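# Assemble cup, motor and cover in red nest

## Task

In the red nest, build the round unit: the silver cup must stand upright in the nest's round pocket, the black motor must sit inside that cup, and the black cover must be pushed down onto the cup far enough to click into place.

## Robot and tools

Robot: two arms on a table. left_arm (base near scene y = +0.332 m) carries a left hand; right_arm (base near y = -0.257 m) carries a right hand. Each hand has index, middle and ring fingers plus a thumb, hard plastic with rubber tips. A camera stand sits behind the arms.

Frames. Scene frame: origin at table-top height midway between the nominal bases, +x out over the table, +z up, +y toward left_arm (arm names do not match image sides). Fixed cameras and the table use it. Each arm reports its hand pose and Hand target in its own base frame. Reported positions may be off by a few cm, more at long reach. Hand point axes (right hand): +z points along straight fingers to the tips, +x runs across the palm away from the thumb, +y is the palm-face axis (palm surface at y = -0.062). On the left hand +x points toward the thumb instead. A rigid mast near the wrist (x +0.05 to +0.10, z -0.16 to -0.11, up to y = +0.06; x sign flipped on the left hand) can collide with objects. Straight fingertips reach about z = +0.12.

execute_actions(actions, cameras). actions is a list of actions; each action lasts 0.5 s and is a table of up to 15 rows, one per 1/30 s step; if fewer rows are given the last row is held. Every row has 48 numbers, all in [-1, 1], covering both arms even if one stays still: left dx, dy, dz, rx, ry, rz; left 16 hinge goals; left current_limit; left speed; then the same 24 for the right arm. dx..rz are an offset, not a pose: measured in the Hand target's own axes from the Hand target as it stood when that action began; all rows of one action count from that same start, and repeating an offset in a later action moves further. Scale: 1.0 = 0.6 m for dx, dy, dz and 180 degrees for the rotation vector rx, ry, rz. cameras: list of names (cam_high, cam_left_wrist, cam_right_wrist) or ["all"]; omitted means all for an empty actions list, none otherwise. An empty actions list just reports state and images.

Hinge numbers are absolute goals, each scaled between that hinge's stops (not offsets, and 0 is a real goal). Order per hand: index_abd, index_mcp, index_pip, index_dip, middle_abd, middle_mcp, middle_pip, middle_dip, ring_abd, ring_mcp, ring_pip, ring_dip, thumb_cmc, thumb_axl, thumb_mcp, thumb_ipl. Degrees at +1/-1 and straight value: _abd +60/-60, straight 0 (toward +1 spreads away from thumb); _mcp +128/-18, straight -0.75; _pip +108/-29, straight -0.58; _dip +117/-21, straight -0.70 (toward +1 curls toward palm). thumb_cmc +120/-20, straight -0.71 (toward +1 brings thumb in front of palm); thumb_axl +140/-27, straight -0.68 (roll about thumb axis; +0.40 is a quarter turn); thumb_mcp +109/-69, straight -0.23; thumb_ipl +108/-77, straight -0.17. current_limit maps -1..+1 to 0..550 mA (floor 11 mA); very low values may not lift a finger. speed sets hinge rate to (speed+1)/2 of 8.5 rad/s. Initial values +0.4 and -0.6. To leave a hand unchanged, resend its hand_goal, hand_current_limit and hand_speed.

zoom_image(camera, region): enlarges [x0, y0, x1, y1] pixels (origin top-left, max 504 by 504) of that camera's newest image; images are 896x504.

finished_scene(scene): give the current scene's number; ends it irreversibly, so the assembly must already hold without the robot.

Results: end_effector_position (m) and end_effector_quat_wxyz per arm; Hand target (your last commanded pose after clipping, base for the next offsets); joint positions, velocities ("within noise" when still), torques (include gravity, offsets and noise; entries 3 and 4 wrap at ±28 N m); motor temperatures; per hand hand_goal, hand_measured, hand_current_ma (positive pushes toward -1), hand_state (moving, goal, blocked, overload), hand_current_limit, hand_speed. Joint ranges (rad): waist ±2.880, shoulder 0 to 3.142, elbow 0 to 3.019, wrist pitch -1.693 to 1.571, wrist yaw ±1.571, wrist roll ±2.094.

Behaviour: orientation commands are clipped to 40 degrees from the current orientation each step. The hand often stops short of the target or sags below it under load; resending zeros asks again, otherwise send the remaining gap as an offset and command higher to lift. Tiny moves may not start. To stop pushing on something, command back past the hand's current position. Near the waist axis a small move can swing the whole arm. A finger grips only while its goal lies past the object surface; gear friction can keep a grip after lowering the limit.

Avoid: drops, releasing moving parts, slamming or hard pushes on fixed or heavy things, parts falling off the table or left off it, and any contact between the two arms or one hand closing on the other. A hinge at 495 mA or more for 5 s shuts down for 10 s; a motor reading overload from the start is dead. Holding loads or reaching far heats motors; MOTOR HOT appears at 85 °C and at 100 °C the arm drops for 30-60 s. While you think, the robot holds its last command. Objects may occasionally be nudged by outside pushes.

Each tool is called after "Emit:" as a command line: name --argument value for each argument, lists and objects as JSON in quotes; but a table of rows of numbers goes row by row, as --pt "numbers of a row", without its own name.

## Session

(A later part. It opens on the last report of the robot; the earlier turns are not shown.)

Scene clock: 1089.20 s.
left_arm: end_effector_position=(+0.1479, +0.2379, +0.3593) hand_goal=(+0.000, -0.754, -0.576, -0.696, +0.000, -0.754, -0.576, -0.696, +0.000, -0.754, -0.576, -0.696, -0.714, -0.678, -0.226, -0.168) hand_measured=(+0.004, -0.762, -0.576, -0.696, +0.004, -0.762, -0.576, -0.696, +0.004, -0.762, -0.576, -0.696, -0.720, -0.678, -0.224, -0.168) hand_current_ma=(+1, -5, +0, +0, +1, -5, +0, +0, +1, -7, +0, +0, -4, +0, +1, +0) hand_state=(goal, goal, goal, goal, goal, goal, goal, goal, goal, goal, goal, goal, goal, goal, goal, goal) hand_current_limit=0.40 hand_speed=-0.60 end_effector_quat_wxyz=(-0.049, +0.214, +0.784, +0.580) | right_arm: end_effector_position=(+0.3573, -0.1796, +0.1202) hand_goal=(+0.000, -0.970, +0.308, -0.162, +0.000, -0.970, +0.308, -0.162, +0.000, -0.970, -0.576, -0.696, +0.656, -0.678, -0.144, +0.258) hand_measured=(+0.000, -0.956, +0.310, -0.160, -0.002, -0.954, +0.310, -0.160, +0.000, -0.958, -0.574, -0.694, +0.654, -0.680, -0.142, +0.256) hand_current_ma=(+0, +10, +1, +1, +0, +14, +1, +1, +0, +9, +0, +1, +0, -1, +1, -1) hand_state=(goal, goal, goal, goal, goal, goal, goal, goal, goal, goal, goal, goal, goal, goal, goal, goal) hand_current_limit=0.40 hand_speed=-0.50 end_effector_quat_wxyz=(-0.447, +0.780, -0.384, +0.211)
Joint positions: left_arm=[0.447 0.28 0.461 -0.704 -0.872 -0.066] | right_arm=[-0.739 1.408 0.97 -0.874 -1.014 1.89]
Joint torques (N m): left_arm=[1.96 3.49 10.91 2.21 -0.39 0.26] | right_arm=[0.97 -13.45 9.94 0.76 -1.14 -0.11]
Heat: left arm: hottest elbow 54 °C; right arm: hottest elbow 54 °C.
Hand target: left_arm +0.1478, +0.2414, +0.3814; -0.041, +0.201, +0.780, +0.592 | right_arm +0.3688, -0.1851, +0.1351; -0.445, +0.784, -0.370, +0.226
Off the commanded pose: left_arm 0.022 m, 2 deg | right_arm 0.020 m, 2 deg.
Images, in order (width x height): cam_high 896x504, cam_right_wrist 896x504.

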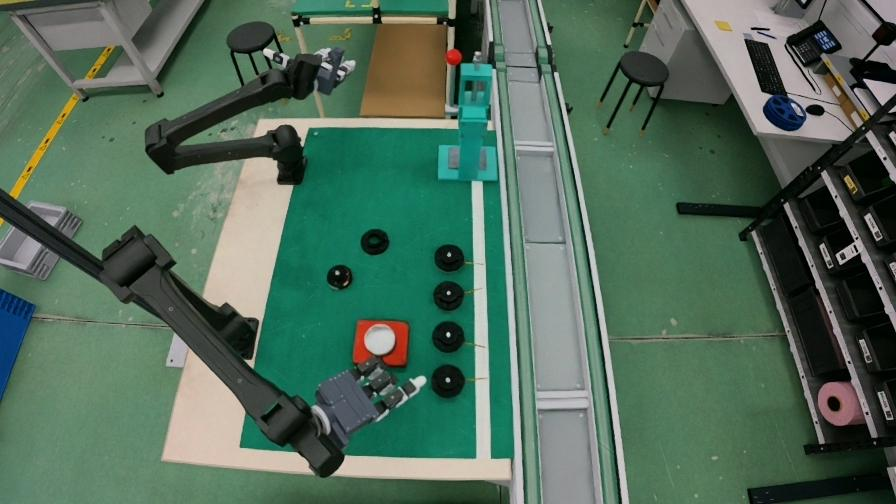

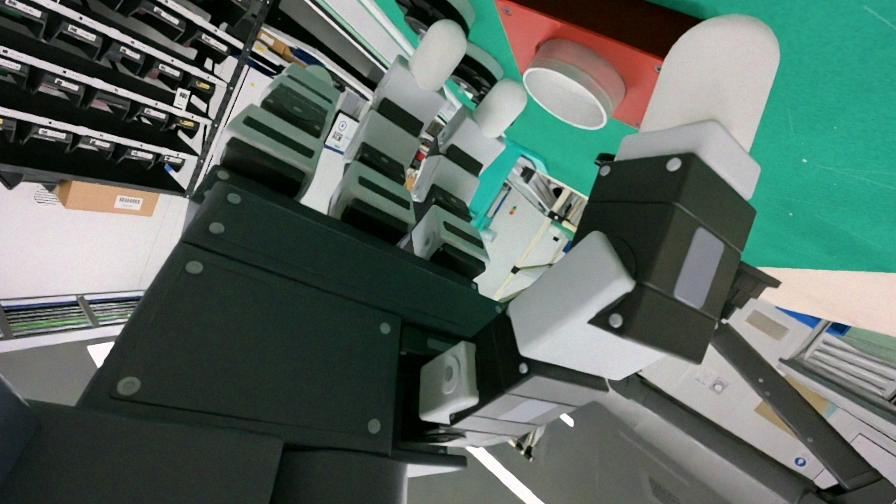

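Emit:
execute_actions --actions '[[[0,0,0,0,0,0,0,-0.754,-0.576,-0.696,0,-0.754,-0.576,-0.696,0,-0.754,-0.576,-0.696,-0.714,-0.678,-0.226,-0.168,0.4,-0.6,-0.0736,-0.0641,0.1066,0.0018,-0.06,-0.0349,0,-0.97,0.308,-0.161,0,-0.97,0.308,-0.161,0,-0.97,-0.576,-0.696,0.657,-0.678,-0.143,0.258,0.4,-0.5]],[[0,0,0,0,0,0,0,-0.754,-0.576,-0.696,0,-0.754,-0.576,-0.696,0,-0.754,-0.576,-0.696,-0.714,-0.678,-0.226,-0.168,0.4,-0.6,-0.0736,-0.0641,0.1066,0.0018,-0.06,-0.0349,0,-0.97,0.308,-0.161,0,-0.97,0.308,-0.161,0,-0.97,-0.576,-0.696,0.657,-0.678,-0.143,0.258,0.4,-0.5]],[[0,0,0,0,0,0,0,-0.754,-0.576,-0.696,0,-0.754,-0.576,-0.696,0,-0.754,-0.576,-0.696,-0.714,-0.678,-0.226,-0.168,0.4,-0.6,-0.013,0.0645,0.0211,0,0,0,0,-0.97,0.308,-0.161,0,-0.97,0.308,-0.161,0,-0.97,-0.576,-0.696,0.657,-0.678,-0.143,0.258,0.4,-0.5]],[[0,0,0,0,0,0,0,-0.754,-0.576,-0.696,0,-0.754,-0.576,-0.696,0,-0.754,-0.576,-0.696,-0.714,-0.678,-0.226,-0.168,0.4,-0.6,-0.0008,0.0288,0.0168,0,0,0,0,-0.97,0.308,-0.161,0,-0.97,0.308,-0.161,0,-0.97,-0.576,-0.696,0.657,-0.678,-0.143,0.258,0.4,-0.5]],[[0,0,0,0,0,0,0,-0.754,-0.576,-0.696,0,-0.754,-0.576,-0.696,0,-0.754,-0.576,-0.696,-0.714,-0.678,-0.226,-0.168,0.4,-0.6,-0.0008,0.0288,0.0168,0,0,0,0,-0.97,0.308,-0.161,0,-0.97,0.308,-0.161,0,-0.97,-0.576,-0.696,0.657,-0.678,-0.143,0.258,0.4,-0.5]],[[0,0,0,0,0,0,0,-0.754,-0.576,-0.696,0,-0.754,-0.576,-0.696,0,-0.754,-0.576,-0.696,-0.714,-0.678,-0.226,-0.168,0.4,-0.6,0,0,0,0,0,0,0,-0.97,0.308,-0.161,0,-0.97,0.308,-0.161,0,-0.97,-0.576,-0.696,0.657,-0.678,-0.143,0.258,0.4,-0.5]]]' --cameras '["cam_right_wrist"]'

Scene clock: 1149.90 s.
left_arm: end_effector_position=(+0.1479, +0.2379, +0.3593) hand_goal=(+0.000, -0.754, -0.576, -0.696, +0.000, -0.754, -0.576, -0.696, +0.000, -0.754, -0.576, -0.696, -0.714, -0.678, -0.226, -0.168) hand_measured=(+0.004, -0.762, -0.576, -0.696, +0.004, -0.762, -0.576, -0.696, +0.004, -0.762, -0.576, -0.696, -0.720, -0.678, -0.224, -0.168) hand_current_ma=(+1, -5, +0, +0, +1, -5, +0, +0, +1, -7, +0, +0, -4, +0, +1, +0) hand_state=(goal, goal, goal, goal, goal, goal, goal, goal, goal, goal, goal, goal, goal, goal, goal, goal) hand_current_limit=0.40 hand_speed=-0.60 end_effector_quat_wxyz=(-0.049, +0.214, +0.784, +0.580) | right_arm: end_effector_position=(+0.3977, -0.0180, +0.0581) hand_goal=(+0.000, -0.970, +0.308, -0.162, +0.000, -0.970, +0.308, -0.162, +0.000, -0.970, -0.576, -0.696, +0.656, -0.678, -0.144, +0.258) hand_measured=(+0.000, -0.956, +0.310, -0.160, -0.002, -0.956, +0.312, -0.160, +0.000, -0.958, -0.574, -0.694, +0.654, -0.680, -0.142, +0.256) hand_current_ma=(+0, +10, +1, +1, +0, +11, +1, +1, +0, +9, +0, +1, +0, -1, +0, -1) hand_state=(goal, goal, goal, goal, goal, goal, goal, goal, goal, goal, goal, goal, goal, goal, goal, goal) hand_current_limit=0.40 hand_speed=-0.50 end_effector_quat_wxyz=(-0.484, +0.845, -0.193, +0.118)
Joint positions: left_arm=[0.447 0.28 0.461 -0.704 -0.872 -0.066] | right_arm=[-0.321 1.495 0.874 -0.71 -1.026 1.833]
Joint torques (N m): left_arm=[1.96 3.49 10.91 2.17 -0.39 0.27] | right_arm=[-0.44 -12.28 7.15 1.24 -1.02 -0.16]
Motor temperatures (°C): left_arm=[21 22 54 19 22 20] | right_arm=[20 26 51 20 24 20]
Heat: left arm: hottest elbow 54 °C; right arm: hottest elbow 51 °C.
Hand target: left_arm +0.1478, +0.2414, +0.3814; -0.041, +0.201, +0.780, +0.592 | right_arm +0.4025, -0.0229, +0.0551; -0.483, +0.845, -0.192, +0.125
Off the commanded pose: left_arm 0.022 m, 2 deg | right_arm 0.007 m, 1 deg.
Images, in order (width x height): cam_right_wrist 896x504.

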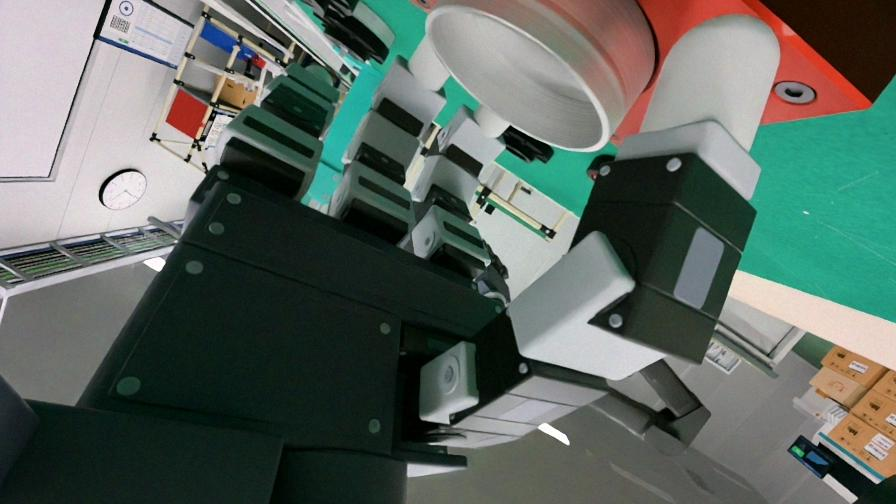

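Emit:
execute_actions --actions '[[[0,0,0,0,0,0,0,-0.754,-0.576,-0.696,0,-0.754,-0.576,-0.696,0,-0.754,-0.576,-0.696,-0.714,-0.678,-0.226,-0.168,0.4,-0.6,0,0,0,0,0,0,0,-0.97,0.56,-0.34,0,-0.97,0.56,-0.34,0,-0.97,-0.576,-0.696,0.657,-0.678,-0.05,0.23,0.2,-0.8]],[[0,0,0,0,0,0,0,-0.754,-0.576,-0.696,0,-0.754,-0.576,-0.696,0,-0.754,-0.576,-0.696,-0.714,-0.678,-0.226,-0.168,0.4,-0.6,0,0,0,0,0,0,0,-0.97,0.74,-0.34,0,-0.97,0.74,-0.34,0,-0.97,-0.576,-0.696,0.657,-0.678,-0.05,0.23,0.2,-0.8]],[[0,0,0,0,0,0,0,-0.754,-0.576,-0.696,0,-0.754,-0.576,-0.696,0,-0.754,-0.576,-0.696,-0.714,-0.678,-0.226,-0.168,0.4,-0.6,0,0,0,0,0,0,0,-0.97,0.74,-0.34,0,-0.97,0.74,-0.34,0,-0.97,-0.576,-0.696,0.657,-0.678,-0.05,0.23,0.2,-0.8]]]' --cameras '["cam_right_wrist"]'

Emit:
zoom_image --camera "cam_right_wrist" --region '[396, 0, 800, 180]'

Scene clock: 1158.83 s.
left_arm: end_effector_position=(+0.1479, +0.2379, +0.3593) hand_goal=(+0.000, -0.754, -0.576, -0.696, +0.000, -0.754, -0.576, -0.696, +0.000, -0.754, -0.576, -0.696, -0.714, -0.678, -0.226, -0.168) hand_measured=(+0.004, -0.762, -0.576, -0.696, +0.004, -0.762, -0.576, -0.696, +0.004, -0.762, -0.576, -0.696, -0.720, -0.678, -0.224, -0.168) hand_current_ma=(+1, -5, +0, +0, +1, -5, +0, +0, +1, -7, +0, +0, -4, +0, +1, +0) hand_state=(goal, goal, goal, goal, goal, goal, goal, goal, goal, goal, goal, goal, goal, goal, goal, goal) hand_current_limit=0.40 hand_speed=-0.60 end_effector_quat_wxyz=(-0.049, +0.214, +0.784, +0.580) | right_arm: end_effector_position=(+0.4007, -0.0173, +0.0593) hand_goal=(+0.000, -0.970, +0.740, -0.340, +0.000, -0.970, +0.740, -0.340, +0.000, -0.970, -0.576, -0.696, +0.656, -0.678, -0.050, +0.230) hand_measured=(+0.000, -0.978, +0.706, -0.344, -0.002, -0.990, +0.692, -0.348, +0.000, -0.958, -0.574, -0.694, +0.654, -0.680, -0.052, +0.230) hand_current_ma=(+0, -5, -41, -1, +0, -21, -72, -4, +0, +9, +0, +1, +0, -1, +0, +0) hand_state=(goal, goal, blocked, goal, goal, blocked, blocked, goal, goal, goal, goal, goal, goal, goal, goal, goal) hand_current_limit=0.20 hand_speed=-0.80 end_effector_quat_wxyz=(-0.488, +0.843, -0.188, +0.124)
Joint positions: left_arm=[0.447 0.28 0.461 -0.704 -0.872 -0.066] | right_arm=[-0.321 1.495 0.874 -0.699 -1.036 1.831]
Joint torques (N m): left_arm=[1.96 3.49 10.92 2.21 -0.39 0.26] | right_arm=[-0.38 -12.28 7.17 0.84 -0.55 -0.14]
Heat: left arm: hottest elbow 54 °C; right arm: hottest elbow 50 °C.
Hand target: left_arm +0.1478, +0.2414, +0.3814; -0.041, +0.201, +0.780, +0.592 | right_arm +0.4025, -0.0229, +0.0551; -0.483, +0.845, -0.192, +0.125
Off the commanded pose: left_arm 0.022 m, 2 deg | right_arm 0.007 m, 1 deg.
Images, in order (width x height): cam_right_wrist 896x504.

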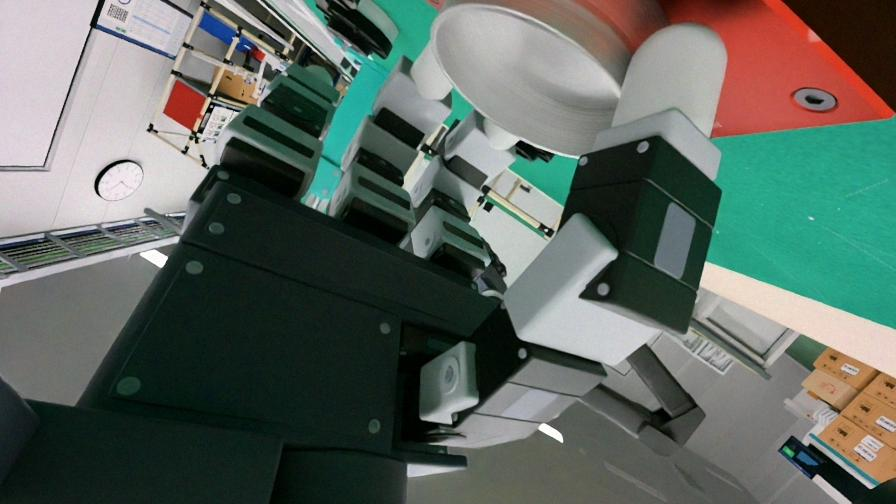

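Scaled by 1.248 from the camera's 896x504 image, which has a finer 1280x720 frame.

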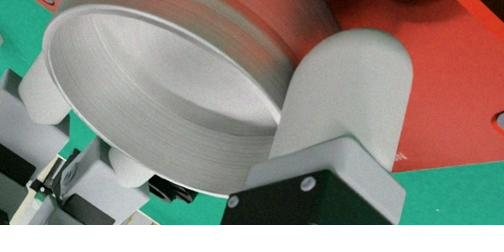

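Emit:
zoom_image --camera "cam_right_wrist" --region '[420, 0, 700, 170]'

Scaled by 1.800 from the camera's 896x504 image, which has a finer 1280x720 frame.

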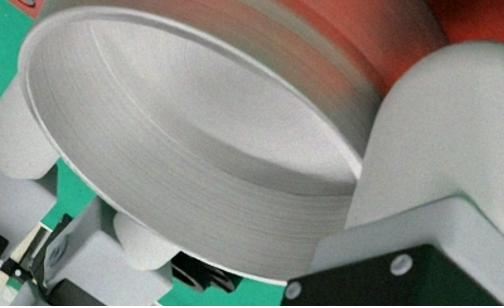

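Emit:
execute_actions --actions '[[[0,0,0,0,0,0,0,-0.754,-0.576,-0.696,0,-0.754,-0.576,-0.696,0,-0.754,-0.576,-0.696,-0.714,-0.678,-0.226,-0.168,0.4,-0.6,0,0,0,0,0,0,0,-0.97,0.56,-0.34,0,-0.97,0.56,-0.34,0,-0.97,-0.576,-0.696,0.657,-0.678,-0.143,0.258,0.4,-0.8]],[[0,0,0,0,0,0,0,-0.754,-0.576,-0.696,0,-0.754,-0.576,-0.696,0,-0.754,-0.576,-0.696,-0.714,-0.678,-0.226,-0.168,0.4,-0.6,0,0,0,0,0,0,0,-0.97,0.308,-0.161,0,-0.97,0.308,-0.161,0,-0.97,-0.576,-0.696,0.657,-0.678,-0.143,0.258,0.4,-0.6]]]' --cameras '["cam_right_wrist"]'

Emit:
zoom_image --camera "cam_right_wrist" --region '[420, 0, 700, 170]'

Scene clock: 1167.83 s.
left_arm: end_effector_position=(+0.1479, +0.2379, +0.3593) hand_goal=(+0.000, -0.754, -0.576, -0.696, +0.000, -0.754, -0.576, -0.696, +0.000, -0.754, -0.576, -0.696, -0.714, -0.678, -0.226, -0.168) hand_measured=(+0.004, -0.762, -0.576, -0.696, +0.004, -0.762, -0.576, -0.696, +0.004, -0.762, -0.576, -0.696, -0.720, -0.678, -0.224, -0.168) hand_current_ma=(+1, -5, +0, +0, +1, -5, +0, +0, +1, -7, +0, +0, -4, +0, +1, +0) hand_state=(goal, goal, goal, goal, goal, goal, goal, goal, goal, goal, goal, goal, goal, goal, goal, goal) hand_current_limit=0.40 hand_speed=-0.60 end_effector_quat_wxyz=(-0.049, +0.214, +0.784, +0.580) | right_arm: end_effector_position=(+0.4005, -0.0184, +0.0585) hand_goal=(+0.000, -0.970, +0.308, -0.162, +0.000, -0.970, +0.308, -0.162, +0.000, -0.970, -0.576, -0.696, +0.656, -0.678, -0.144, +0.258) hand_measured=(+0.000, -0.964, +0.312, -0.166, -0.002, -0.964, +0.312, -0.164, +0.000, -0.958, -0.574, -0.694, +0.654, -0.680, -0.140, +0.256) hand_current_ma=(+0, +3, +2, -1, +0, +3, +1, -1, +0, +9, +0, +1, +0, -1, +2, -1) hand_state=(goal, goal, goal, goal, goal, goal, goal, goal, goal, goal, goal, goal, goal, goal, goal, goal) hand_current_limit=0.40 hand_speed=-0.60 end_effector_quat_wxyz=(-0.485, +0.845, -0.189, +0.124)
Joint positions: left_arm=[0.447 0.28 0.461 -0.704 -0.872 -0.066] | right_arm=[-0.321 1.495 0.874 -0.699 -1.029 1.831]
Joint torques (N m): left_arm=[2.02 3.49 10.92 2.22 -0.39 0.26] | right_arm=[-0.38 -12.16 7.16 0.85 -0.88 -0.14]
Heat: left arm: hottest elbow 54 °C; right arm: hottest elbow 49 °C.
Hand target: left_arm +0.1478, +0.2414, +0.3814; -0.041, +0.201, +0.780, +0.592 | right_arm +0.4024, -0.0229, +0.0551; -0.483, +0.845, -0.192, +0.125
Off the commanded pose: left_arm 0.022 m, 2 deg | right_arm 0.006 m, 0 deg.
Images, in order (width x height): cam_right_wrist 896x504.

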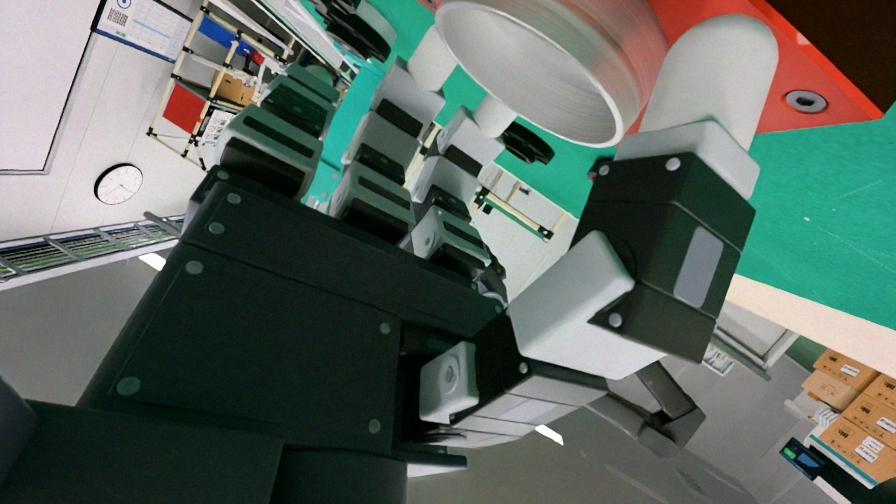

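Scaled by 1.800 from the camera's 896x504 image, which has a finer 1280x720 frame.

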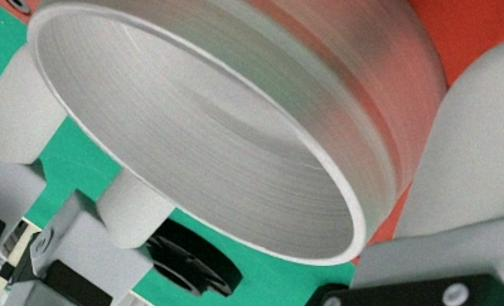

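Emit:
execute_actions --actions '[[[0,0,0,0,0,0,0,-0.754,-0.576,-0.696,0,-0.754,-0.576,-0.696,0,-0.754,-0.576,-0.696,-0.714,-0.678,-0.226,-0.168,0.4,-0.6,0.0017,-0.0576,-0.0335,0,0,0,0,-0.97,0.308,-0.161,0,-0.97,0.308,-0.161,0,-0.97,-0.576,-0.696,0.657,-0.678,-0.143,0.258,0.4,-0.5]],[[0,0,0,0,0,0,0,-0.754,-0.576,-0.696,0,-0.754,-0.576,-0.696,0,-0.754,-0.576,-0.696,-0.714,-0.678,-0.226,-0.168,0.4,-0.6,0.0017,-0.0576,-0.0335,0,0,0,0,-0.97,0.308,-0.161,0,-0.97,0.308,-0.161,0,-0.97,-0.576,-0.696,0.657,-0.678,-0.143,0.258,0.4,-0.5]],[[0,0,0,0,0,0,0,-0.754,-0.576,-0.696,0,-0.754,-0.576,-0.696,0,-0.754,-0.576,-0.696,-0.714,-0.678,-0.226,-0.168,0.4,-0.6,0.0447,0.07,-0.1182,-0.0018,0.06,0.0349,0,-0.97,0.308,-0.161,0,-0.97,0.308,-0.161,0,-0.97,-0.576,-0.696,0.657,-0.678,-0.143,0.258,0.4,-0.5]],[[0,0,0,0,0,0,0,-0.754,-0.576,-0.696,0,-0.754,-0.576,-0.696,0,-0.754,-0.576,-0.696,-0.714,-0.678,-0.226,-0.168,0.4,-0.6,0.0447,0.07,-0.1182,-0.0018,0.06,0.0349,0,-0.97,0.308,-0.161,0,-0.97,0.308,-0.161,0,-0.97,-0.576,-0.696,0.657,-0.678,-0.143,0.258,0.4,-0.5]]]' --cameras '["cam_right_wrist", "cam_high"]'

Emit:
zoom_image --camera "cam_right_wrist" --region '[480, 0, 640, 150]'

Emit:
zoom_image --camera "cam_high" --region '[350, 314, 414, 370]'

Scene clock: 1185.17 s.
left_arm: end_effector_position=(+0.1479, +0.2379, +0.3593) hand_goal=(+0.000, -0.754, -0.576, -0.696, +0.000, -0.754, -0.576, -0.696, +0.000, -0.754, -0.576, -0.696, -0.714, -0.678, -0.226, -0.168) hand_measured=(+0.004, -0.762, -0.576, -0.696, +0.004, -0.762, -0.576, -0.696, +0.004, -0.762, -0.576, -0.696, -0.720, -0.678, -0.224, -0.168) hand_current_ma=(+1, -5, +0, +0, +1, -5, +0, +0, +1, -7, +0, +0, -4, +0, +1, +0) hand_state=(goal, goal, goal, goal, goal, goal, goal, goal, goal, goal, goal, goal, goal, goal, goal, goal) hand_current_limit=0.40 hand_speed=-0.60 end_effector_quat_wxyz=(-0.049, +0.214, +0.784, +0.580) | right_arm: end_effector_position=(+0.3449, -0.1813, +0.1195) hand_goal=(+0.000, -0.970, +0.308, -0.162, +0.000, -0.970, +0.308, -0.162, +0.000, -0.970, -0.576, -0.696, +0.656, -0.678, -0.144, +0.258) hand_measured=(+0.000, -0.964, +0.310, -0.166, -0.002, -0.962, +0.310, -0.164, +0.000, -0.958, -0.574, -0.694, +0.654, -0.680, -0.142, +0.256) hand_current_ma=(+0, +4, +1, -1, +0, +4, +1, -1, +0, +9, +0, +1, +0, -1, +1, -1) hand_state=(goal, goal, goal, goal, goal, goal, goal, goal, goal, goal, goal, goal, goal, goal, goal, goal) hand_current_limit=0.40 hand_speed=-0.50 end_effector_quat_wxyz=(-0.448, +0.779, -0.384, +0.212)
Joint positions: left_arm=[0.447 0.28 0.461 -0.704 -0.872 -0.066] | right_arm=[-0.765 1.394 0.955 -0.909 -1.021 1.847]
Joint torques (N m): left_arm=[2.02 3.55 10.92 2.21 -0.39 0.26] | right_arm=[1.14 -12.51 10.8 0.5 -1.16 -0.14]
Motor temperatures (°C): left_arm=[21 22 55 19 22 20] | right_arm=[20 27 48 20 24 20]
Heat: left arm: hottest elbow 55 °C; right arm: hottest elbow 48 °C.
Hand target: left_arm +0.1478, +0.2414, +0.3814; -0.041, +0.201, +0.780, +0.592 | right_arm +0.3588, -0.1896, +0.1351; -0.445, +0.784, -0.370, +0.226
Off the commanded pose: left_arm 0.022 m, 2 deg | right_arm 0.022 m, 2 deg.
Images, in order (width x height): cam_high 896x504, cam_right_wrist 896x504.

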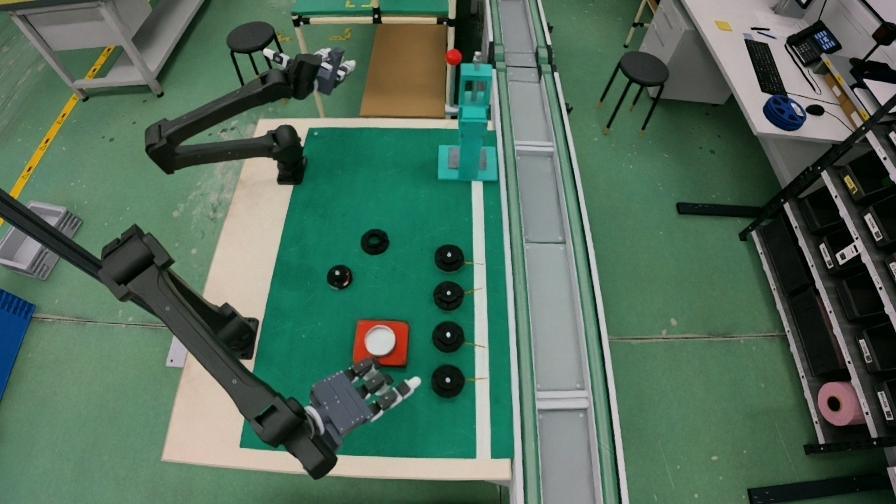

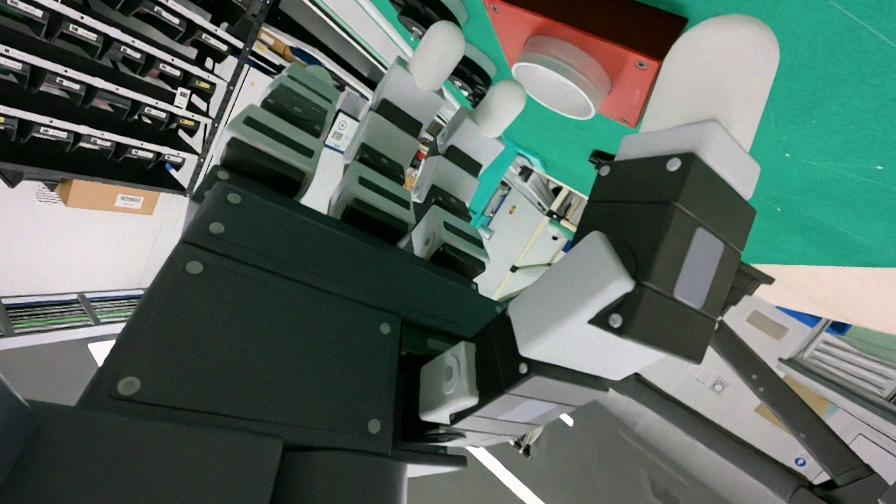

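Scaled by 3.150 from the camera's 896x504 image, which has a finer 1280x720 frame.

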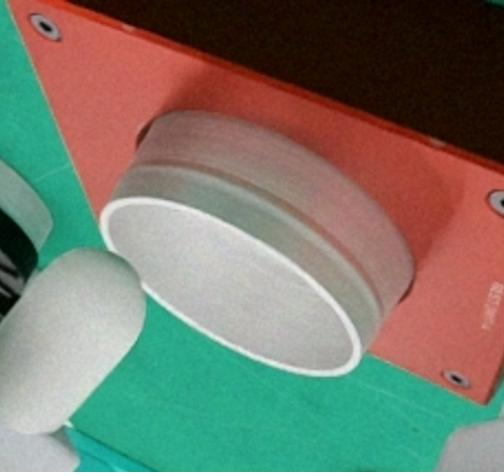

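Scaled by 7.875 from the camera's 896x504 image, which has a finer 1280x720 frame.

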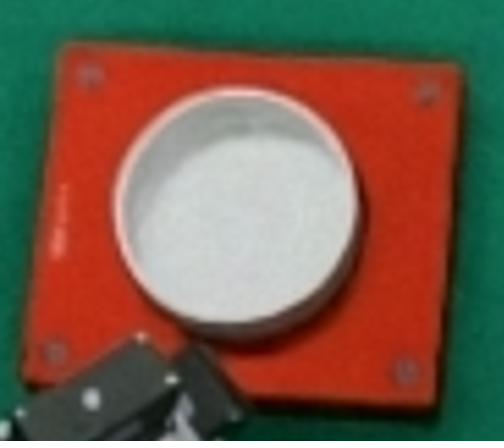

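Emit:
zoom_image --camera "cam_high" --region '[310, 220, 410, 300]'

Scaled by 5.040 from the camera's 896x504 image, which has a finer 1280x720 frame.

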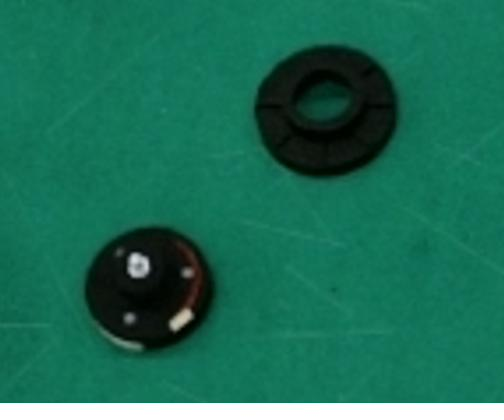

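Emit:
execute_actions --actions '[[[0,0,0,0,0,0,0,-0.754,-0.576,-0.696,0,-0.754,-0.576,-0.696,0,-0.754,-0.576,-0.696,-0.714,-0.678,-0.226,-0.168,0.4,-0.6,-0.0736,-0.0641,0.1066,0.0018,-0.06,-0.0349,0,-0.97,0.308,-0.161,0,-0.97,0.308,-0.161,0,-0.97,-0.576,-0.696,0.657,-0.678,-0.143,0.258,0.4,-0.5]],[[0,0,0,0,0,0,0,-0.754,-0.576,-0.696,0,-0.754,-0.576,-0.696,0,-0.754,-0.576,-0.696,-0.714,-0.678,-0.226,-0.168,0.4,-0.6,-0.0736,-0.0641,0.1066,0.0018,-0.06,-0.0349,0,-0.97,0.308,-0.161,0,-0.97,0.308,-0.161,0,-0.97,-0.576,-0.696,0.657,-0.678,-0.143,0.258,0.4,-0.5]],[[0,0,0,0,0,0,0,-0.754,-0.576,-0.696,0,-0.754,-0.576,-0.696,0,-0.754,-0.576,-0.696,-0.714,-0.678,-0.226,-0.168,0.4,-0.6,-0.0736,-0.0641,0.1066,0.0018,-0.06,-0.0349,0,-0.97,0.308,-0.161,0,-0.97,0.308,-0.161,0,-0.97,-0.576,-0.696,0.657,-0.678,-0.143,0.258,0.4,-0.5]],[[0,0,0,0,0,0,0,-0.754,-0.576,-0.696,0,-0.754,-0.576,-0.696,0,-0.754,-0.576,-0.696,-0.714,-0.678,-0.226,-0.168,0.4,-0.6,-0.0736,-0.0641,0.1066,0.0018,-0.06,-0.0349,0,-0.97,0.308,-0.161,0,-0.97,0.308,-0.161,0,-0.97,-0.576,-0.696,0.657,-0.678,-0.143,0.258,0.4,-0.5]],[[0,0,0,0,0,0,0,-0.754,-0.576,-0.696,0,-0.754,-0.576,-0.696,0,-0.754,-0.576,-0.696,-0.714,-0.678,-0.226,-0.168,0.4,-0.6,-0.0736,-0.0641,0.1066,0.0018,-0.06,-0.0349,0,-0.97,0.308,-0.161,0,-0.97,0.308,-0.161,0,-0.97,-0.576,-0.696,0.657,-0.678,-0.143,0.258,0.4,-0.5]],[[0,0,0,0,0,0,0,-0.754,-0.576,-0.696,0,-0.754,-0.576,-0.696,0,-0.754,-0.576,-0.696,-0.714,-0.678,-0.226,-0.168,0.4,-0.6,-0.0684,0.0042,-0.0073,0,0,0,0,-0.97,0.308,-0.161,0,-0.97,0.308,-0.161,0,-0.97,-0.576,-0.696,0.657,-0.678,-0.143,0.258,0.4,-0.5]],[[0,0,0,0,0,0,0,-0.754,-0.576,-0.696,0,-0.754,-0.576,-0.696,0,-0.754,-0.576,-0.696,-0.714,-0.678,-0.226,-0.168,0.4,-0.6,-0.0684,0.0042,-0.0073,0,0,0,0,-0.97,0.308,-0.161,0,-0.97,0.308,-0.161,0,-0.97,-0.576,-0.696,0.657,-0.678,-0.143,0.258,0.4,-0.5]]]' --cameras '["cam_right_wrist", "cam_high"]'

Emit:
zoom_image --camera "cam_right_wrist" --region '[396, 0, 800, 180]'

Emit:
zoom_image --camera "cam_high" --region '[350, 314, 414, 370]'

Scene clock: 1214.37 s.
left_arm: end_effector_position=(+0.1479, +0.2379, +0.3593) hand_goal=(+0.000, -0.754, -0.576, -0.696, +0.000, -0.754, -0.576, -0.696, +0.000, -0.754, -0.576, -0.696, -0.714, -0.678, -0.226, -0.168) hand_measured=(+0.004, -0.762, -0.576, -0.696, +0.004, -0.762, -0.576, -0.696, +0.004, -0.762, -0.576, -0.696, -0.720, -0.678, -0.224, -0.168) hand_current_ma=(+1, -5, +0, +0, +1, -5, +0, +0, +1, -7, +0, +0, -4, +0, +1, +0) hand_state=(goal, goal, goal, goal, goal, goal, goal, goal, goal, goal, goal, goal, goal, goal, goal, goal) hand_current_limit=0.40 hand_speed=-0.60 end_effector_quat_wxyz=(-0.049, +0.214, +0.784, +0.580) | right_arm: end_effector_position=(+0.2499, +0.1989, +0.1283) hand_goal=(+0.000, -0.970, +0.308, -0.162, +0.000, -0.970, +0.308, -0.162, +0.000, -0.970, -0.576, -0.696, +0.656, -0.678, -0.144, +0.258) hand_measured=(+0.000, -0.962, +0.310, -0.166, -0.002, -0.962, +0.310, -0.164, +0.000, -0.958, -0.574, -0.694, +0.654, -0.680, -0.142, +0.256) hand_current_ma=(+0, +4, +1, -1, +0, +5, +1, -1, +0, +9, +0, +1, +0, -1, +0, -1) hand_state=(goal, goal, goal, goal, goal, goal, goal, goal, goal, goal, goal, goal, goal, goal, goal, goal) hand_current_limit=0.40 hand_speed=-0.50 end_effector_quat_wxyz=(-0.498, +0.861, +0.095, -0.038)
Joint positions: left_arm=[0.447 0.28 0.461 -0.704 -0.872 -0.066] | right_arm=[0.325 1.163 0.777 -0.95 -1.03 1.81]
Joint torques (N m): left_arm=[2.02 3.49 10.95 2.21 -0.39 0.26] | right_arm=[-0.21 -9.41 8.13 0.24 -0.9 -0.04]
Motor temperatures (°C): left_arm=[21 22 55 19 22 20] | right_arm=[20 26 57 20 24 20]
Heat: left arm: hottest elbow 55 °C; right arm: hottest elbow 57 °C.
Hand target: left_arm +0.1478, +0.2414, +0.3814; -0.041, +0.201, +0.780, +0.592 | right_arm +0.2499, +0.1969, +0.1327; -0.497, +0.862, +0.090, -0.037
Off the commanded pose: left_arm 0.022 m, 2 deg | right_arm 0.005 m, 1 deg.
Images, in order (width x height): cam_high 896x504, cam_right_wrist 896x504.

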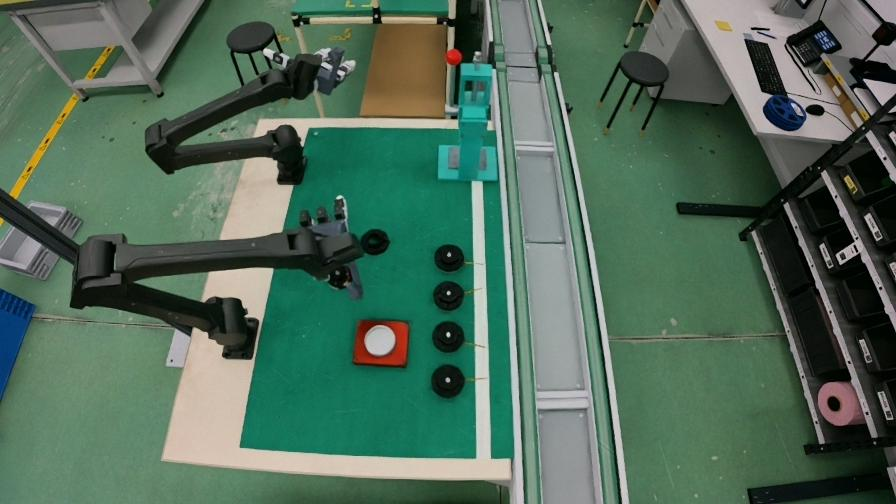

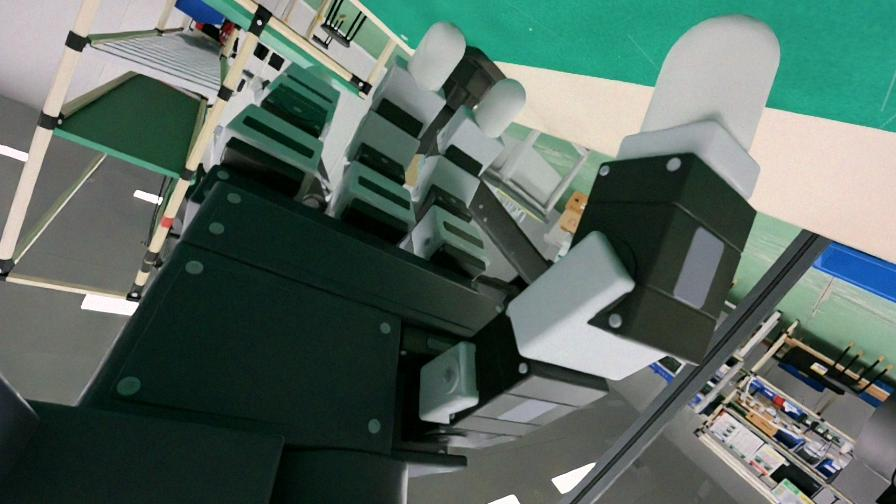

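Scaled by 1.248 from the camera's 896x504 image, which has a finer 1280x720 frame.

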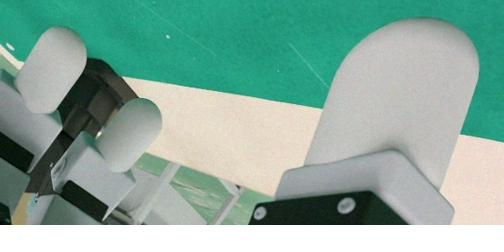

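Scaled by 7.875 from the camera's 896x504 image, which has a finer 1280x720 frame.

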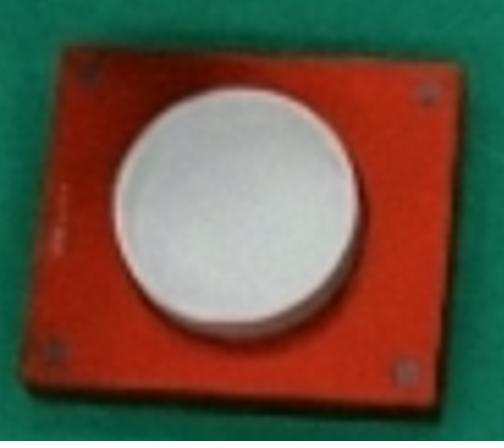

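Emit:
zoom_image --camera "cam_high" --region '[280, 180, 420, 320]'

Scaled by 3.600 from the camera's 896x504 image, which has a finer 1280x720 frame.

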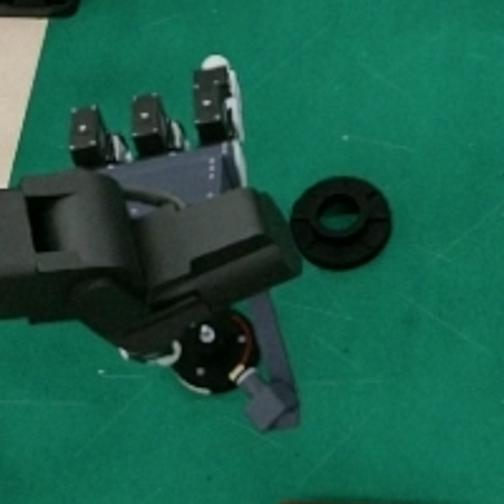

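Emit:
execute_actions --actions '[[[0,0,0,0,0,0,0,-0.754,-0.576,-0.696,0,-0.754,-0.576,-0.696,0,-0.754,-0.576,-0.696,-0.714,-0.678,-0.226,-0.168,0.4,-0.6,0.0287,0.08,-0.0053,-0.001,0.0336,0.0195,0,-0.97,0.308,-0.161,0,-0.97,0.308,-0.161,0,-0.97,-0.576,-0.696,0.657,-0.678,-0.143,0.258,0.4,-0.5]],[[0,0,0,0,0,0,0,-0.754,-0.576,-0.696,0,-0.754,-0.576,-0.696,0,-0.754,-0.576,-0.696,-0.714,-0.678,-0.226,-0.168,0.4,-0.6,0,0,0,0,0,0,0,-0.97,0.308,-0.161,0,-0.97,0.308,-0.161,0,-0.97,-0.576,-0.696,0.657,-0.678,-0.143,0.258,0.4,-0.5]]]' --cameras '["cam_right_wrist", "cam_high"]'

Emit:
zoom_image --camera "cam_high" --region '[280, 180, 420, 320]'

Scene clock: 1242.33 s.
left_arm: end_effector_position=(+0.1479, +0.2379, +0.3593) hand_goal=(+0.000, -0.754, -0.576, -0.696, +0.000, -0.754, -0.576, -0.696, +0.000, -0.754, -0.576, -0.696, -0.714, -0.678, -0.226, -0.168) hand_measured=(+0.004, -0.762, -0.576, -0.696, +0.004, -0.762, -0.576, -0.696, +0.004, -0.762, -0.576, -0.696, -0.720, -0.678, -0.224, -0.168) hand_current_ma=(+1, -5, +0, +0, +1, -5, +0, +0, +1, -7, +0, +0, -4, +0, +1, +0) hand_state=(goal, goal, goal, goal, goal, goal, goal, goal, goal, goal, goal, goal, goal, goal, goal, goal) hand_current_limit=0.40 hand_speed=-0.60 end_effector_quat_wxyz=(-0.049, +0.214, +0.784, +0.580) | right_arm: end_effector_position=(+0.2683, +0.1738, +0.0943) hand_goal=(+0.000, -0.970, +0.308, -0.162, +0.000, -0.970, +0.308, -0.162, +0.000, -0.970, -0.576, -0.696, +0.656, -0.678, -0.144, +0.258) hand_measured=(+0.000, -0.962, +0.310, -0.166, -0.002, -0.962, +0.310, -0.164, +0.000, -0.958, -0.574, -0.694, +0.654, -0.680, -0.142, +0.256) hand_current_ma=(+0, +4, +1, -1, +0, +5, +1, -1, +0, +9, +0, +1, +0, -1, +0, -1) hand_state=(goal, goal, goal, goal, goal, goal, goal, goal, goal, goal, goal, goal, goal, goal, goal, goal) hand_current_limit=0.40 hand_speed=-0.50 end_effector_quat_wxyz=(-0.498, +0.866, +0.040, -0.010)
Joint positions: left_arm=[0.447 0.28 0.461 -0.704 -0.872 -0.066] | right_arm=[0.229 1.199 0.705 -0.805 -1.022 1.861]
Joint torques (N m): left_arm=[1.85 3.49 10.92 2.19 -0.4 0.26] | right_arm=[-0.09 -7.88 7.71 1.29 -0.94 -0.04]
Motor temperatures (°C): left_arm=[21 22 55 19 22 20] | right_arm=[20 26 52 20 24 20]
Heat: left arm: hottest elbow 55 °C; right arm: hottest elbow 52 °C.
Hand target: left_arm +0.1478, +0.2414, +0.3814; -0.041, +0.201, +0.780, +0.592 | right_arm +0.2730, +0.1740, +0.0934; -0.499, +0.866, +0.037, -0.006
Off the commanded pose: left_arm 0.022 m, 2 deg | right_arm 0.005 m, 0 deg.
Images, in order (width x height): cam_high 896x504, cam_right_wrist 896x504.

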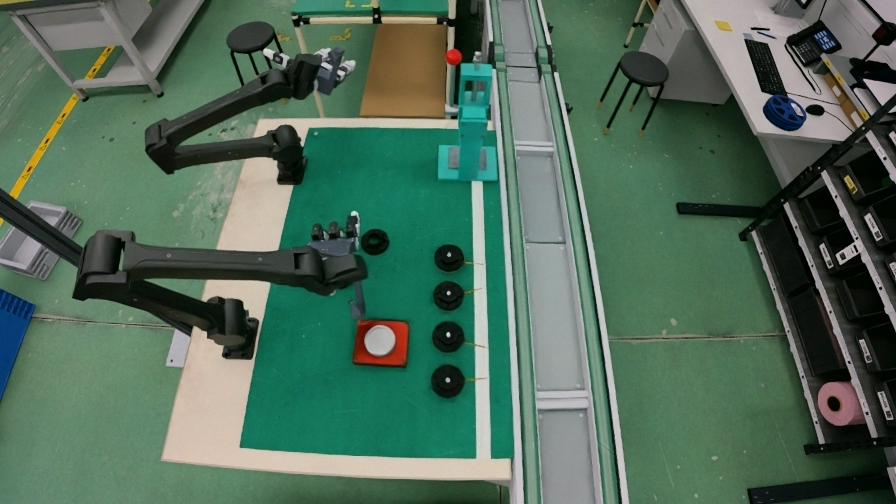

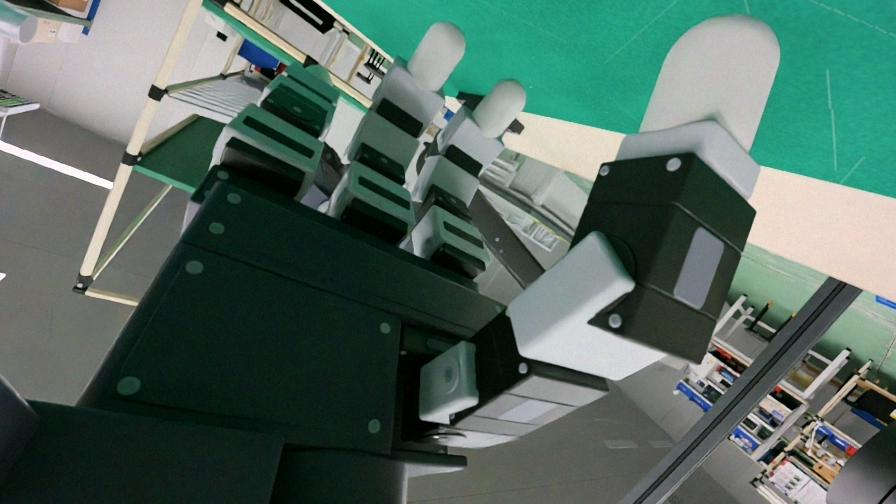

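Scaled by 3.600 from the camera's 896x504 image, which has a finer 1280x720 frame.

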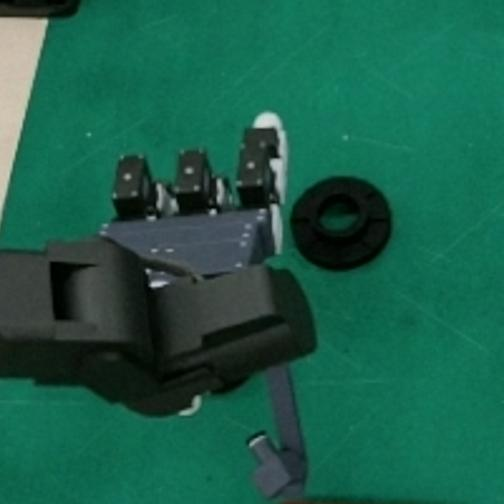

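Emit:
execute_actions --actions '[[[0,0,0,0,0,0,0,-0.754,-0.576,-0.696,0,-0.754,-0.576,-0.696,0,-0.754,-0.576,-0.696,-0.714,-0.678,-0.226,-0.168,0.4,-0.6,0,0.0505,0.0292,0,0,0,0,-0.97,0.308,-0.161,0,-0.97,0.308,-0.161,0,-0.97,-0.576,-0.696,0.657,-0.678,-0.143,0.258,0.4,-0.5]],[[0,0,0,0,0,0,0,-0.754,-0.576,-0.696,0,-0.754,-0.576,-0.696,0,-0.754,-0.576,-0.696,-0.714,-0.678,-0.226,-0.168,0.4,-0.6,0,0,0,0,0,0,0,-0.97,0.308,-0.161,0,-0.97,0.308,-0.161,0,-0.97,-0.576,-0.696,0.657,-0.678,-0.143,0.258,0.4,-0.5]]]' --cameras '["cam_right_wrist"]'

Emit:
zoom_image --camera "cam_right_wrist" --region '[396, 0, 800, 180]'

Scene clock: 1255.30 s.
left_arm: end_effector_position=(+0.1479, +0.2379, +0.3593) hand_goal=(+0.000, -0.754, -0.576, -0.696, +0.000, -0.754, -0.576, -0.696, +0.000, -0.754, -0.576, -0.696, -0.714, -0.678, -0.226, -0.168) hand_measured=(+0.004, -0.762, -0.576, -0.696, +0.004, -0.762, -0.576, -0.696, +0.004, -0.762, -0.576, -0.696, -0.720, -0.678, -0.224, -0.168) hand_current_ma=(+1, -5, +0, +0, +1, -5, +0, +0, +1, -7, +0, +0, -4, +0, +1, +0) hand_state=(goal, goal, goal, goal, goal, goal, goal, goal, goal, goal, goal, goal, goal, goal, goal, goal) hand_current_limit=0.40 hand_speed=-0.60 end_effector_quat_wxyz=(-0.049, +0.214, +0.784, +0.580) | right_arm: end_effector_position=(+0.2678, +0.1737, +0.0581) hand_goal=(+0.000, -0.970, +0.308, -0.162, +0.000, -0.970, +0.308, -0.162, +0.000, -0.970, -0.576, -0.696, +0.656, -0.678, -0.144, +0.258) hand_measured=(+0.000, -0.962, +0.310, -0.166, -0.002, -0.962, +0.310, -0.164, +0.000, -0.958, -0.574, -0.694, +0.656, -0.680, -0.142, +0.256) hand_current_ma=(+0, +4, +1, -1, +0, +5, +1, -1, +0, +9, +0, +1, +0, -1, +0, -1) hand_state=(goal, goal, goal, goal, goal, goal, goal, goal, goal, goal, goal, goal, goal, goal, goal, goal) hand_current_limit=0.40 hand_speed=-0.50 end_effector_quat_wxyz=(-0.498, +0.866, +0.038, -0.012)
Joint positions: left_arm=[0.447 0.28 0.461 -0.704 -0.872 -0.066] | right_arm=[0.229 1.266 0.648 -0.686 -1.022 1.861]
Joint torques (N m): left_arm=[1.96 3.49 10.91 2.22 -0.39 0.26] | right_arm=[-0.03 -8.41 7.43 1.28 -0.95 -0.05]
Motor temperatures (°C): left_arm=[21 22 55 19 22 20] | right_arm=[20 26 51 20 24 20]
Heat: left arm: hottest elbow 55 °C; right arm: hottest elbow 51 °C.
Hand target: left_arm +0.1478, +0.2414, +0.3814; -0.041, +0.201, +0.780, +0.592 | right_arm +0.2740, +0.1740, +0.0584; -0.499, +0.866, +0.037, -0.006
Off the commanded pose: left_arm 0.022 m, 2 deg | right_arm 0.006 m, 1 deg.
Images, in order (width x height): cam_right_wrist 896x504.

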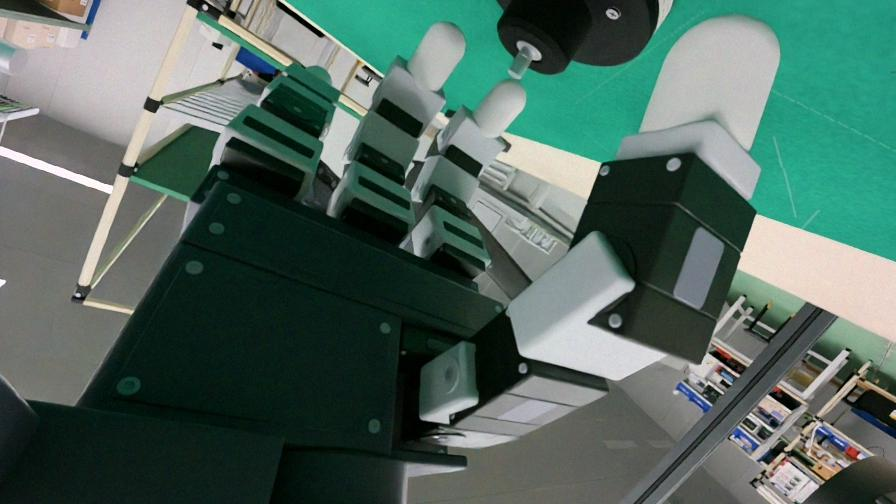

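Scaled by 1.248 from the camera's 896x504 image, which has a finer 1280x720 frame.

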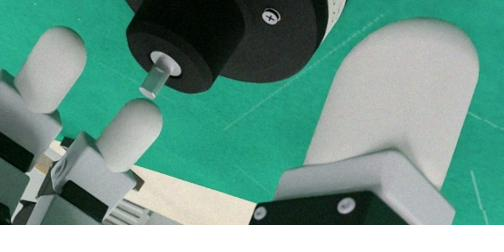

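Emit:
execute_actions --actions '[[[0,0,0,0,0,0,0,-0.754,-0.576,-0.696,0,-0.754,-0.576,-0.696,0,-0.754,-0.576,-0.696,-0.714,-0.678,-0.226,-0.168,0.4,-0.6,0,0.026,0.015,0,0,0,0,-0.97,0.308,-0.161,0,-0.97,0.308,-0.161,0,-0.97,-0.576,-0.696,0.657,-0.678,-0.143,0.258,0.4,-0.5]],[[0,0,0,0,0,0,0,-0.754,-0.576,-0.696,0,-0.754,-0.576,-0.696,0,-0.754,-0.576,-0.696,-0.714,-0.678,-0.226,-0.168,0.4,-0.6,0,0,0,0,0,0,0,-0.97,0.308,-0.161,0,-0.97,0.308,-0.161,0,-0.97,-0.576,-0.696,0.657,-0.678,-0.143,0.258,0.4,-0.5]]]' --cameras '["cam_right_wrist"]'

Emit:
zoom_image --camera "cam_right_wrist" --region '[396, 0, 800, 180]'

Scene clock: 1264.30 s.
left_arm: end_effector_position=(+0.1479, +0.2379, +0.3593) hand_goal=(+0.000, -0.754, -0.576, -0.696, +0.000, -0.754, -0.576, -0.696, +0.000, -0.754, -0.576, -0.696, -0.714, -0.678, -0.226, -0.168) hand_measured=(+0.004, -0.762, -0.576, -0.696, +0.004, -0.762, -0.576, -0.696, +0.004, -0.762, -0.576, -0.696, -0.720, -0.678, -0.224, -0.168) hand_current_ma=(+1, -5, +0, +0, +1, -5, +0, +0, +1, -7, +0, +0, -4, +0, +1, +0) hand_state=(goal, goal, goal, goal, goal, goal, goal, goal, goal, goal, goal, goal, goal, goal, goal, goal) hand_current_limit=0.40 hand_speed=-0.60 end_effector_quat_wxyz=(-0.049, +0.214, +0.784, +0.580) | right_arm: end_effector_position=(+0.2699, +0.1741, +0.0421) hand_goal=(+0.000, -0.970, +0.308, -0.162, +0.000, -0.970, +0.308, -0.162, +0.000, -0.970, -0.576, -0.696, +0.656, -0.678, -0.144, +0.258) hand_measured=(+0.000, -0.962, +0.310, -0.166, -0.002, -0.962, +0.310, -0.164, +0.000, -0.958, -0.574, -0.694, +0.656, -0.680, -0.142, +0.256) hand_current_ma=(+0, +4, +1, -1, +0, +5, +1, -1, +0, +9, +0, +1, +0, -1, +0, -1) hand_state=(goal, goal, goal, goal, goal, goal, goal, goal, goal, goal, goal, goal, goal, goal, goal, goal) hand_current_limit=0.40 hand_speed=-0.50 end_effector_quat_wxyz=(-0.499, +0.866, +0.040, -0.010)
Joint positions: left_arm=[0.447 0.28 0.461 -0.704 -0.872 -0.066] | right_arm=[0.229 1.303 0.627 -0.622 -1.022 1.861]
Joint torques (N m): left_arm=[2.02 3.43 10.91 2.19 -0.39 0.26] | right_arm=[-0.09 -8.35 6.9 1.31 -0.96 -0.07]
Motor temperatures (°C): left_arm=[21 22 55 19 22 20] | right_arm=[20 26 50 20 24 20]
Heat: left arm: hottest elbow 55 °C; right arm: hottest elbow 50 °C.
Hand target: left_arm +0.1478, +0.2414, +0.3814; -0.041, +0.201, +0.780, +0.592 | right_arm +0.2744, +0.1740, +0.0403; -0.499, +0.866, +0.037, -0.006
Off the commanded pose: left_arm 0.022 m, 2 deg | right_arm 0.005 m, 0 deg.
Images, in order (width x height): cam_right_wrist 896x504.

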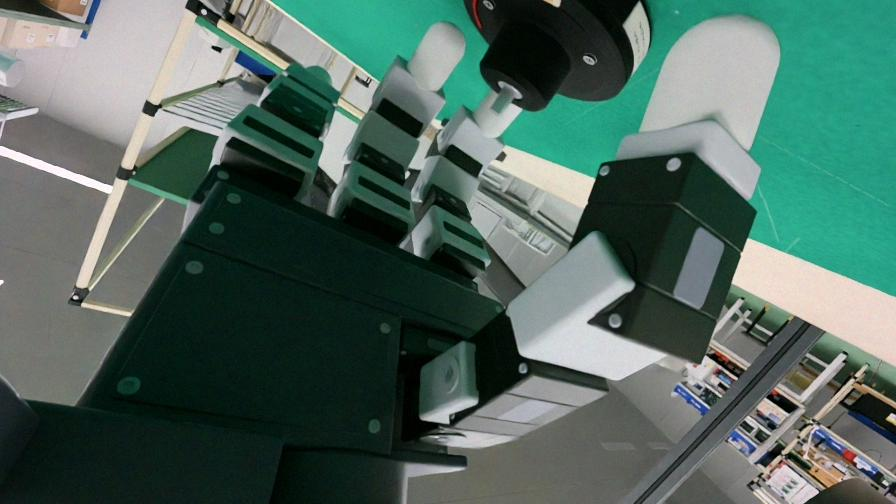

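Scaled by 1.248 from the camera's 896x504 image, which has a finer 1280x720 frame.

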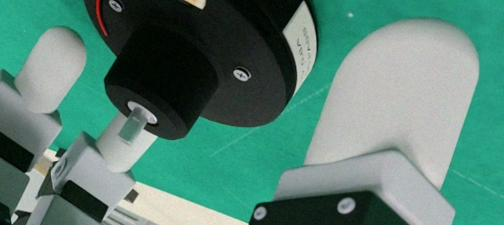

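Emit:
execute_actions --actions '[[[0,0,0,0,0,0,0,-0.754,-0.576,-0.696,0,-0.754,-0.576,-0.696,0,-0.754,-0.576,-0.696,-0.714,-0.678,-0.226,-0.168,0.4,-0.6,0,0.0188,0.0108,0,0,0,0,-0.97,0.308,-0.161,0,-0.97,0.308,-0.161,0,-0.97,-0.576,-0.696,0.657,-0.678,-0.143,0.258,0.4,-0.5]],[[0,0,0,0,0,0,0,-0.754,-0.576,-0.696,0,-0.754,-0.576,-0.696,0,-0.754,-0.576,-0.696,-0.714,-0.678,-0.226,-0.168,0.4,-0.6,0,0,0,0,0,0,0,-0.97,0.308,-0.161,0,-0.97,0.308,-0.161,0,-0.97,-0.576,-0.696,0.657,-0.678,-0.143,0.258,0.4,-0.5]]]' --cameras '["cam_right_wrist"]'

Emit:
zoom_image --camera "cam_right_wrist" --region '[396, 0, 800, 180]'

Scene clock: 1275.07 s.
left_arm: end_effector_position=(+0.1479, +0.2379, +0.3593) hand_goal=(+0.000, -0.754, -0.576, -0.696, +0.000, -0.754, -0.576, -0.696, +0.000, -0.754, -0.576, -0.696, -0.714, -0.678, -0.226, -0.168) hand_measured=(+0.004, -0.762, -0.576, -0.696, +0.004, -0.762, -0.576, -0.696, +0.004, -0.762, -0.576, -0.696, -0.720, -0.678, -0.224, -0.168) hand_current_ma=(+1, -5, +0, +0, +1, -5, +0, +0, +1, -7, +0, +0, -4, +0, +1, +0) hand_state=(goal, goal, goal, goal, goal, goal, goal, goal, goal, goal, goal, goal, goal, goal, goal, goal) hand_current_limit=0.40 hand_speed=-0.60 end_effector_quat_wxyz=(-0.049, +0.214, +0.784, +0.580) | right_arm: end_effector_position=(+0.2707, +0.1743, +0.0296) hand_goal=(+0.000, -0.970, +0.308, -0.162, +0.000, -0.970, +0.308, -0.162, +0.000, -0.970, -0.576, -0.696, +0.656, -0.678, -0.144, +0.258) hand_measured=(+0.000, -0.962, +0.310, -0.166, -0.002, -0.962, +0.310, -0.164, +0.000, -0.958, -0.574, -0.694, +0.656, -0.680, -0.142, +0.256) hand_current_ma=(+0, +4, +1, -1, +0, +5, +1, -1, +0, +9, +0, +1, +0, -1, +0, -1) hand_state=(goal, goal, goal, goal, goal, goal, goal, goal, goal, goal, goal, goal, goal, goal, goal, goal) hand_current_limit=0.40 hand_speed=-0.50 end_effector_quat_wxyz=(-0.499, +0.866, +0.040, -0.009)
Joint positions: left_arm=[0.447 0.28 0.461 -0.704 -0.872 -0.066] | right_arm=[0.229 1.334 0.612 -0.575 -1.022 1.861]
Joint torques (N m): left_arm=[2.08 3.55 10.89 2.21 -0.39 0.26] | right_arm=[-0.09 -8.47 6.63 1.33 -0.96 -0.07]
Motor temperatures (°C): left_arm=[21 22 55 19 22 20] | right_arm=[20 26 49 20 24 20]
Heat: left arm: hottest elbow 55 °C; right arm: hottest elbow 49 °C.
Hand target: left_arm +0.1478, +0.2414, +0.3814; -0.041, +0.201, +0.780, +0.592 | right_arm +0.2749, +0.1740, +0.0274; -0.499, +0.866, +0.037, -0.006
Off the commanded pose: left_arm 0.022 m, 2 deg | right_arm 0.005 m, 0 deg.
Images, in order (width x height): cam_right_wrist 896x504.

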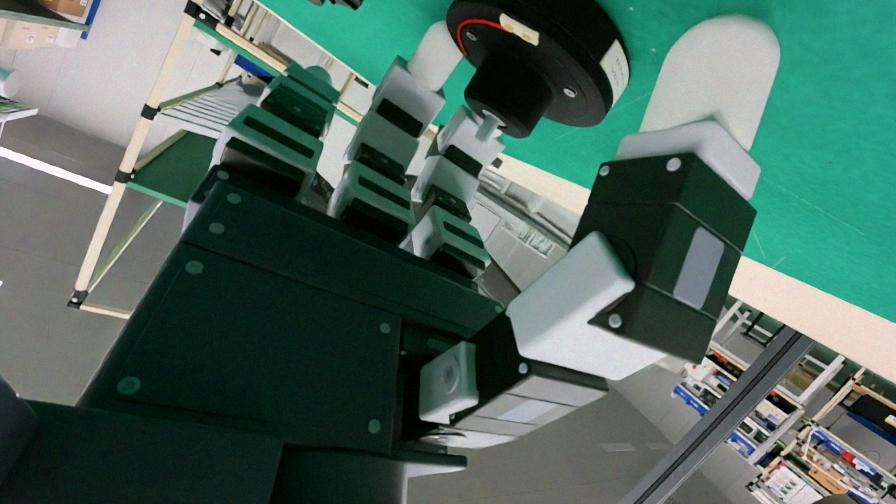

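Scaled by 1.248 from the camera's 896x504 image, which has a finer 1280x720 frame.

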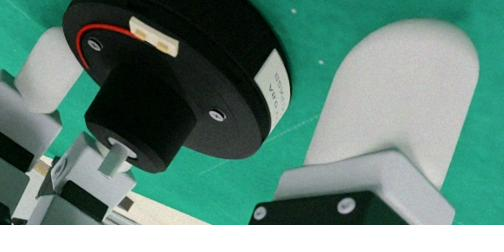

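Emit:
zoom_image --camera "cam_right_wrist" --region '[430, 0, 650, 150]'

Scaled by 2.291 from the camera's 896x504 image, which has a finer 1280x720 frame.

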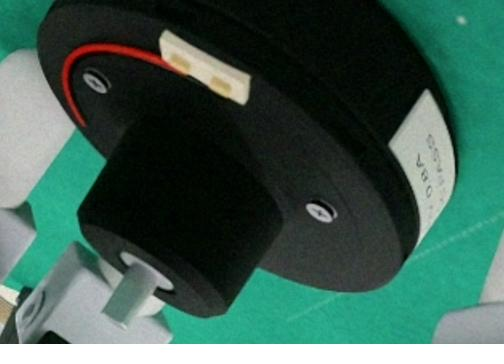

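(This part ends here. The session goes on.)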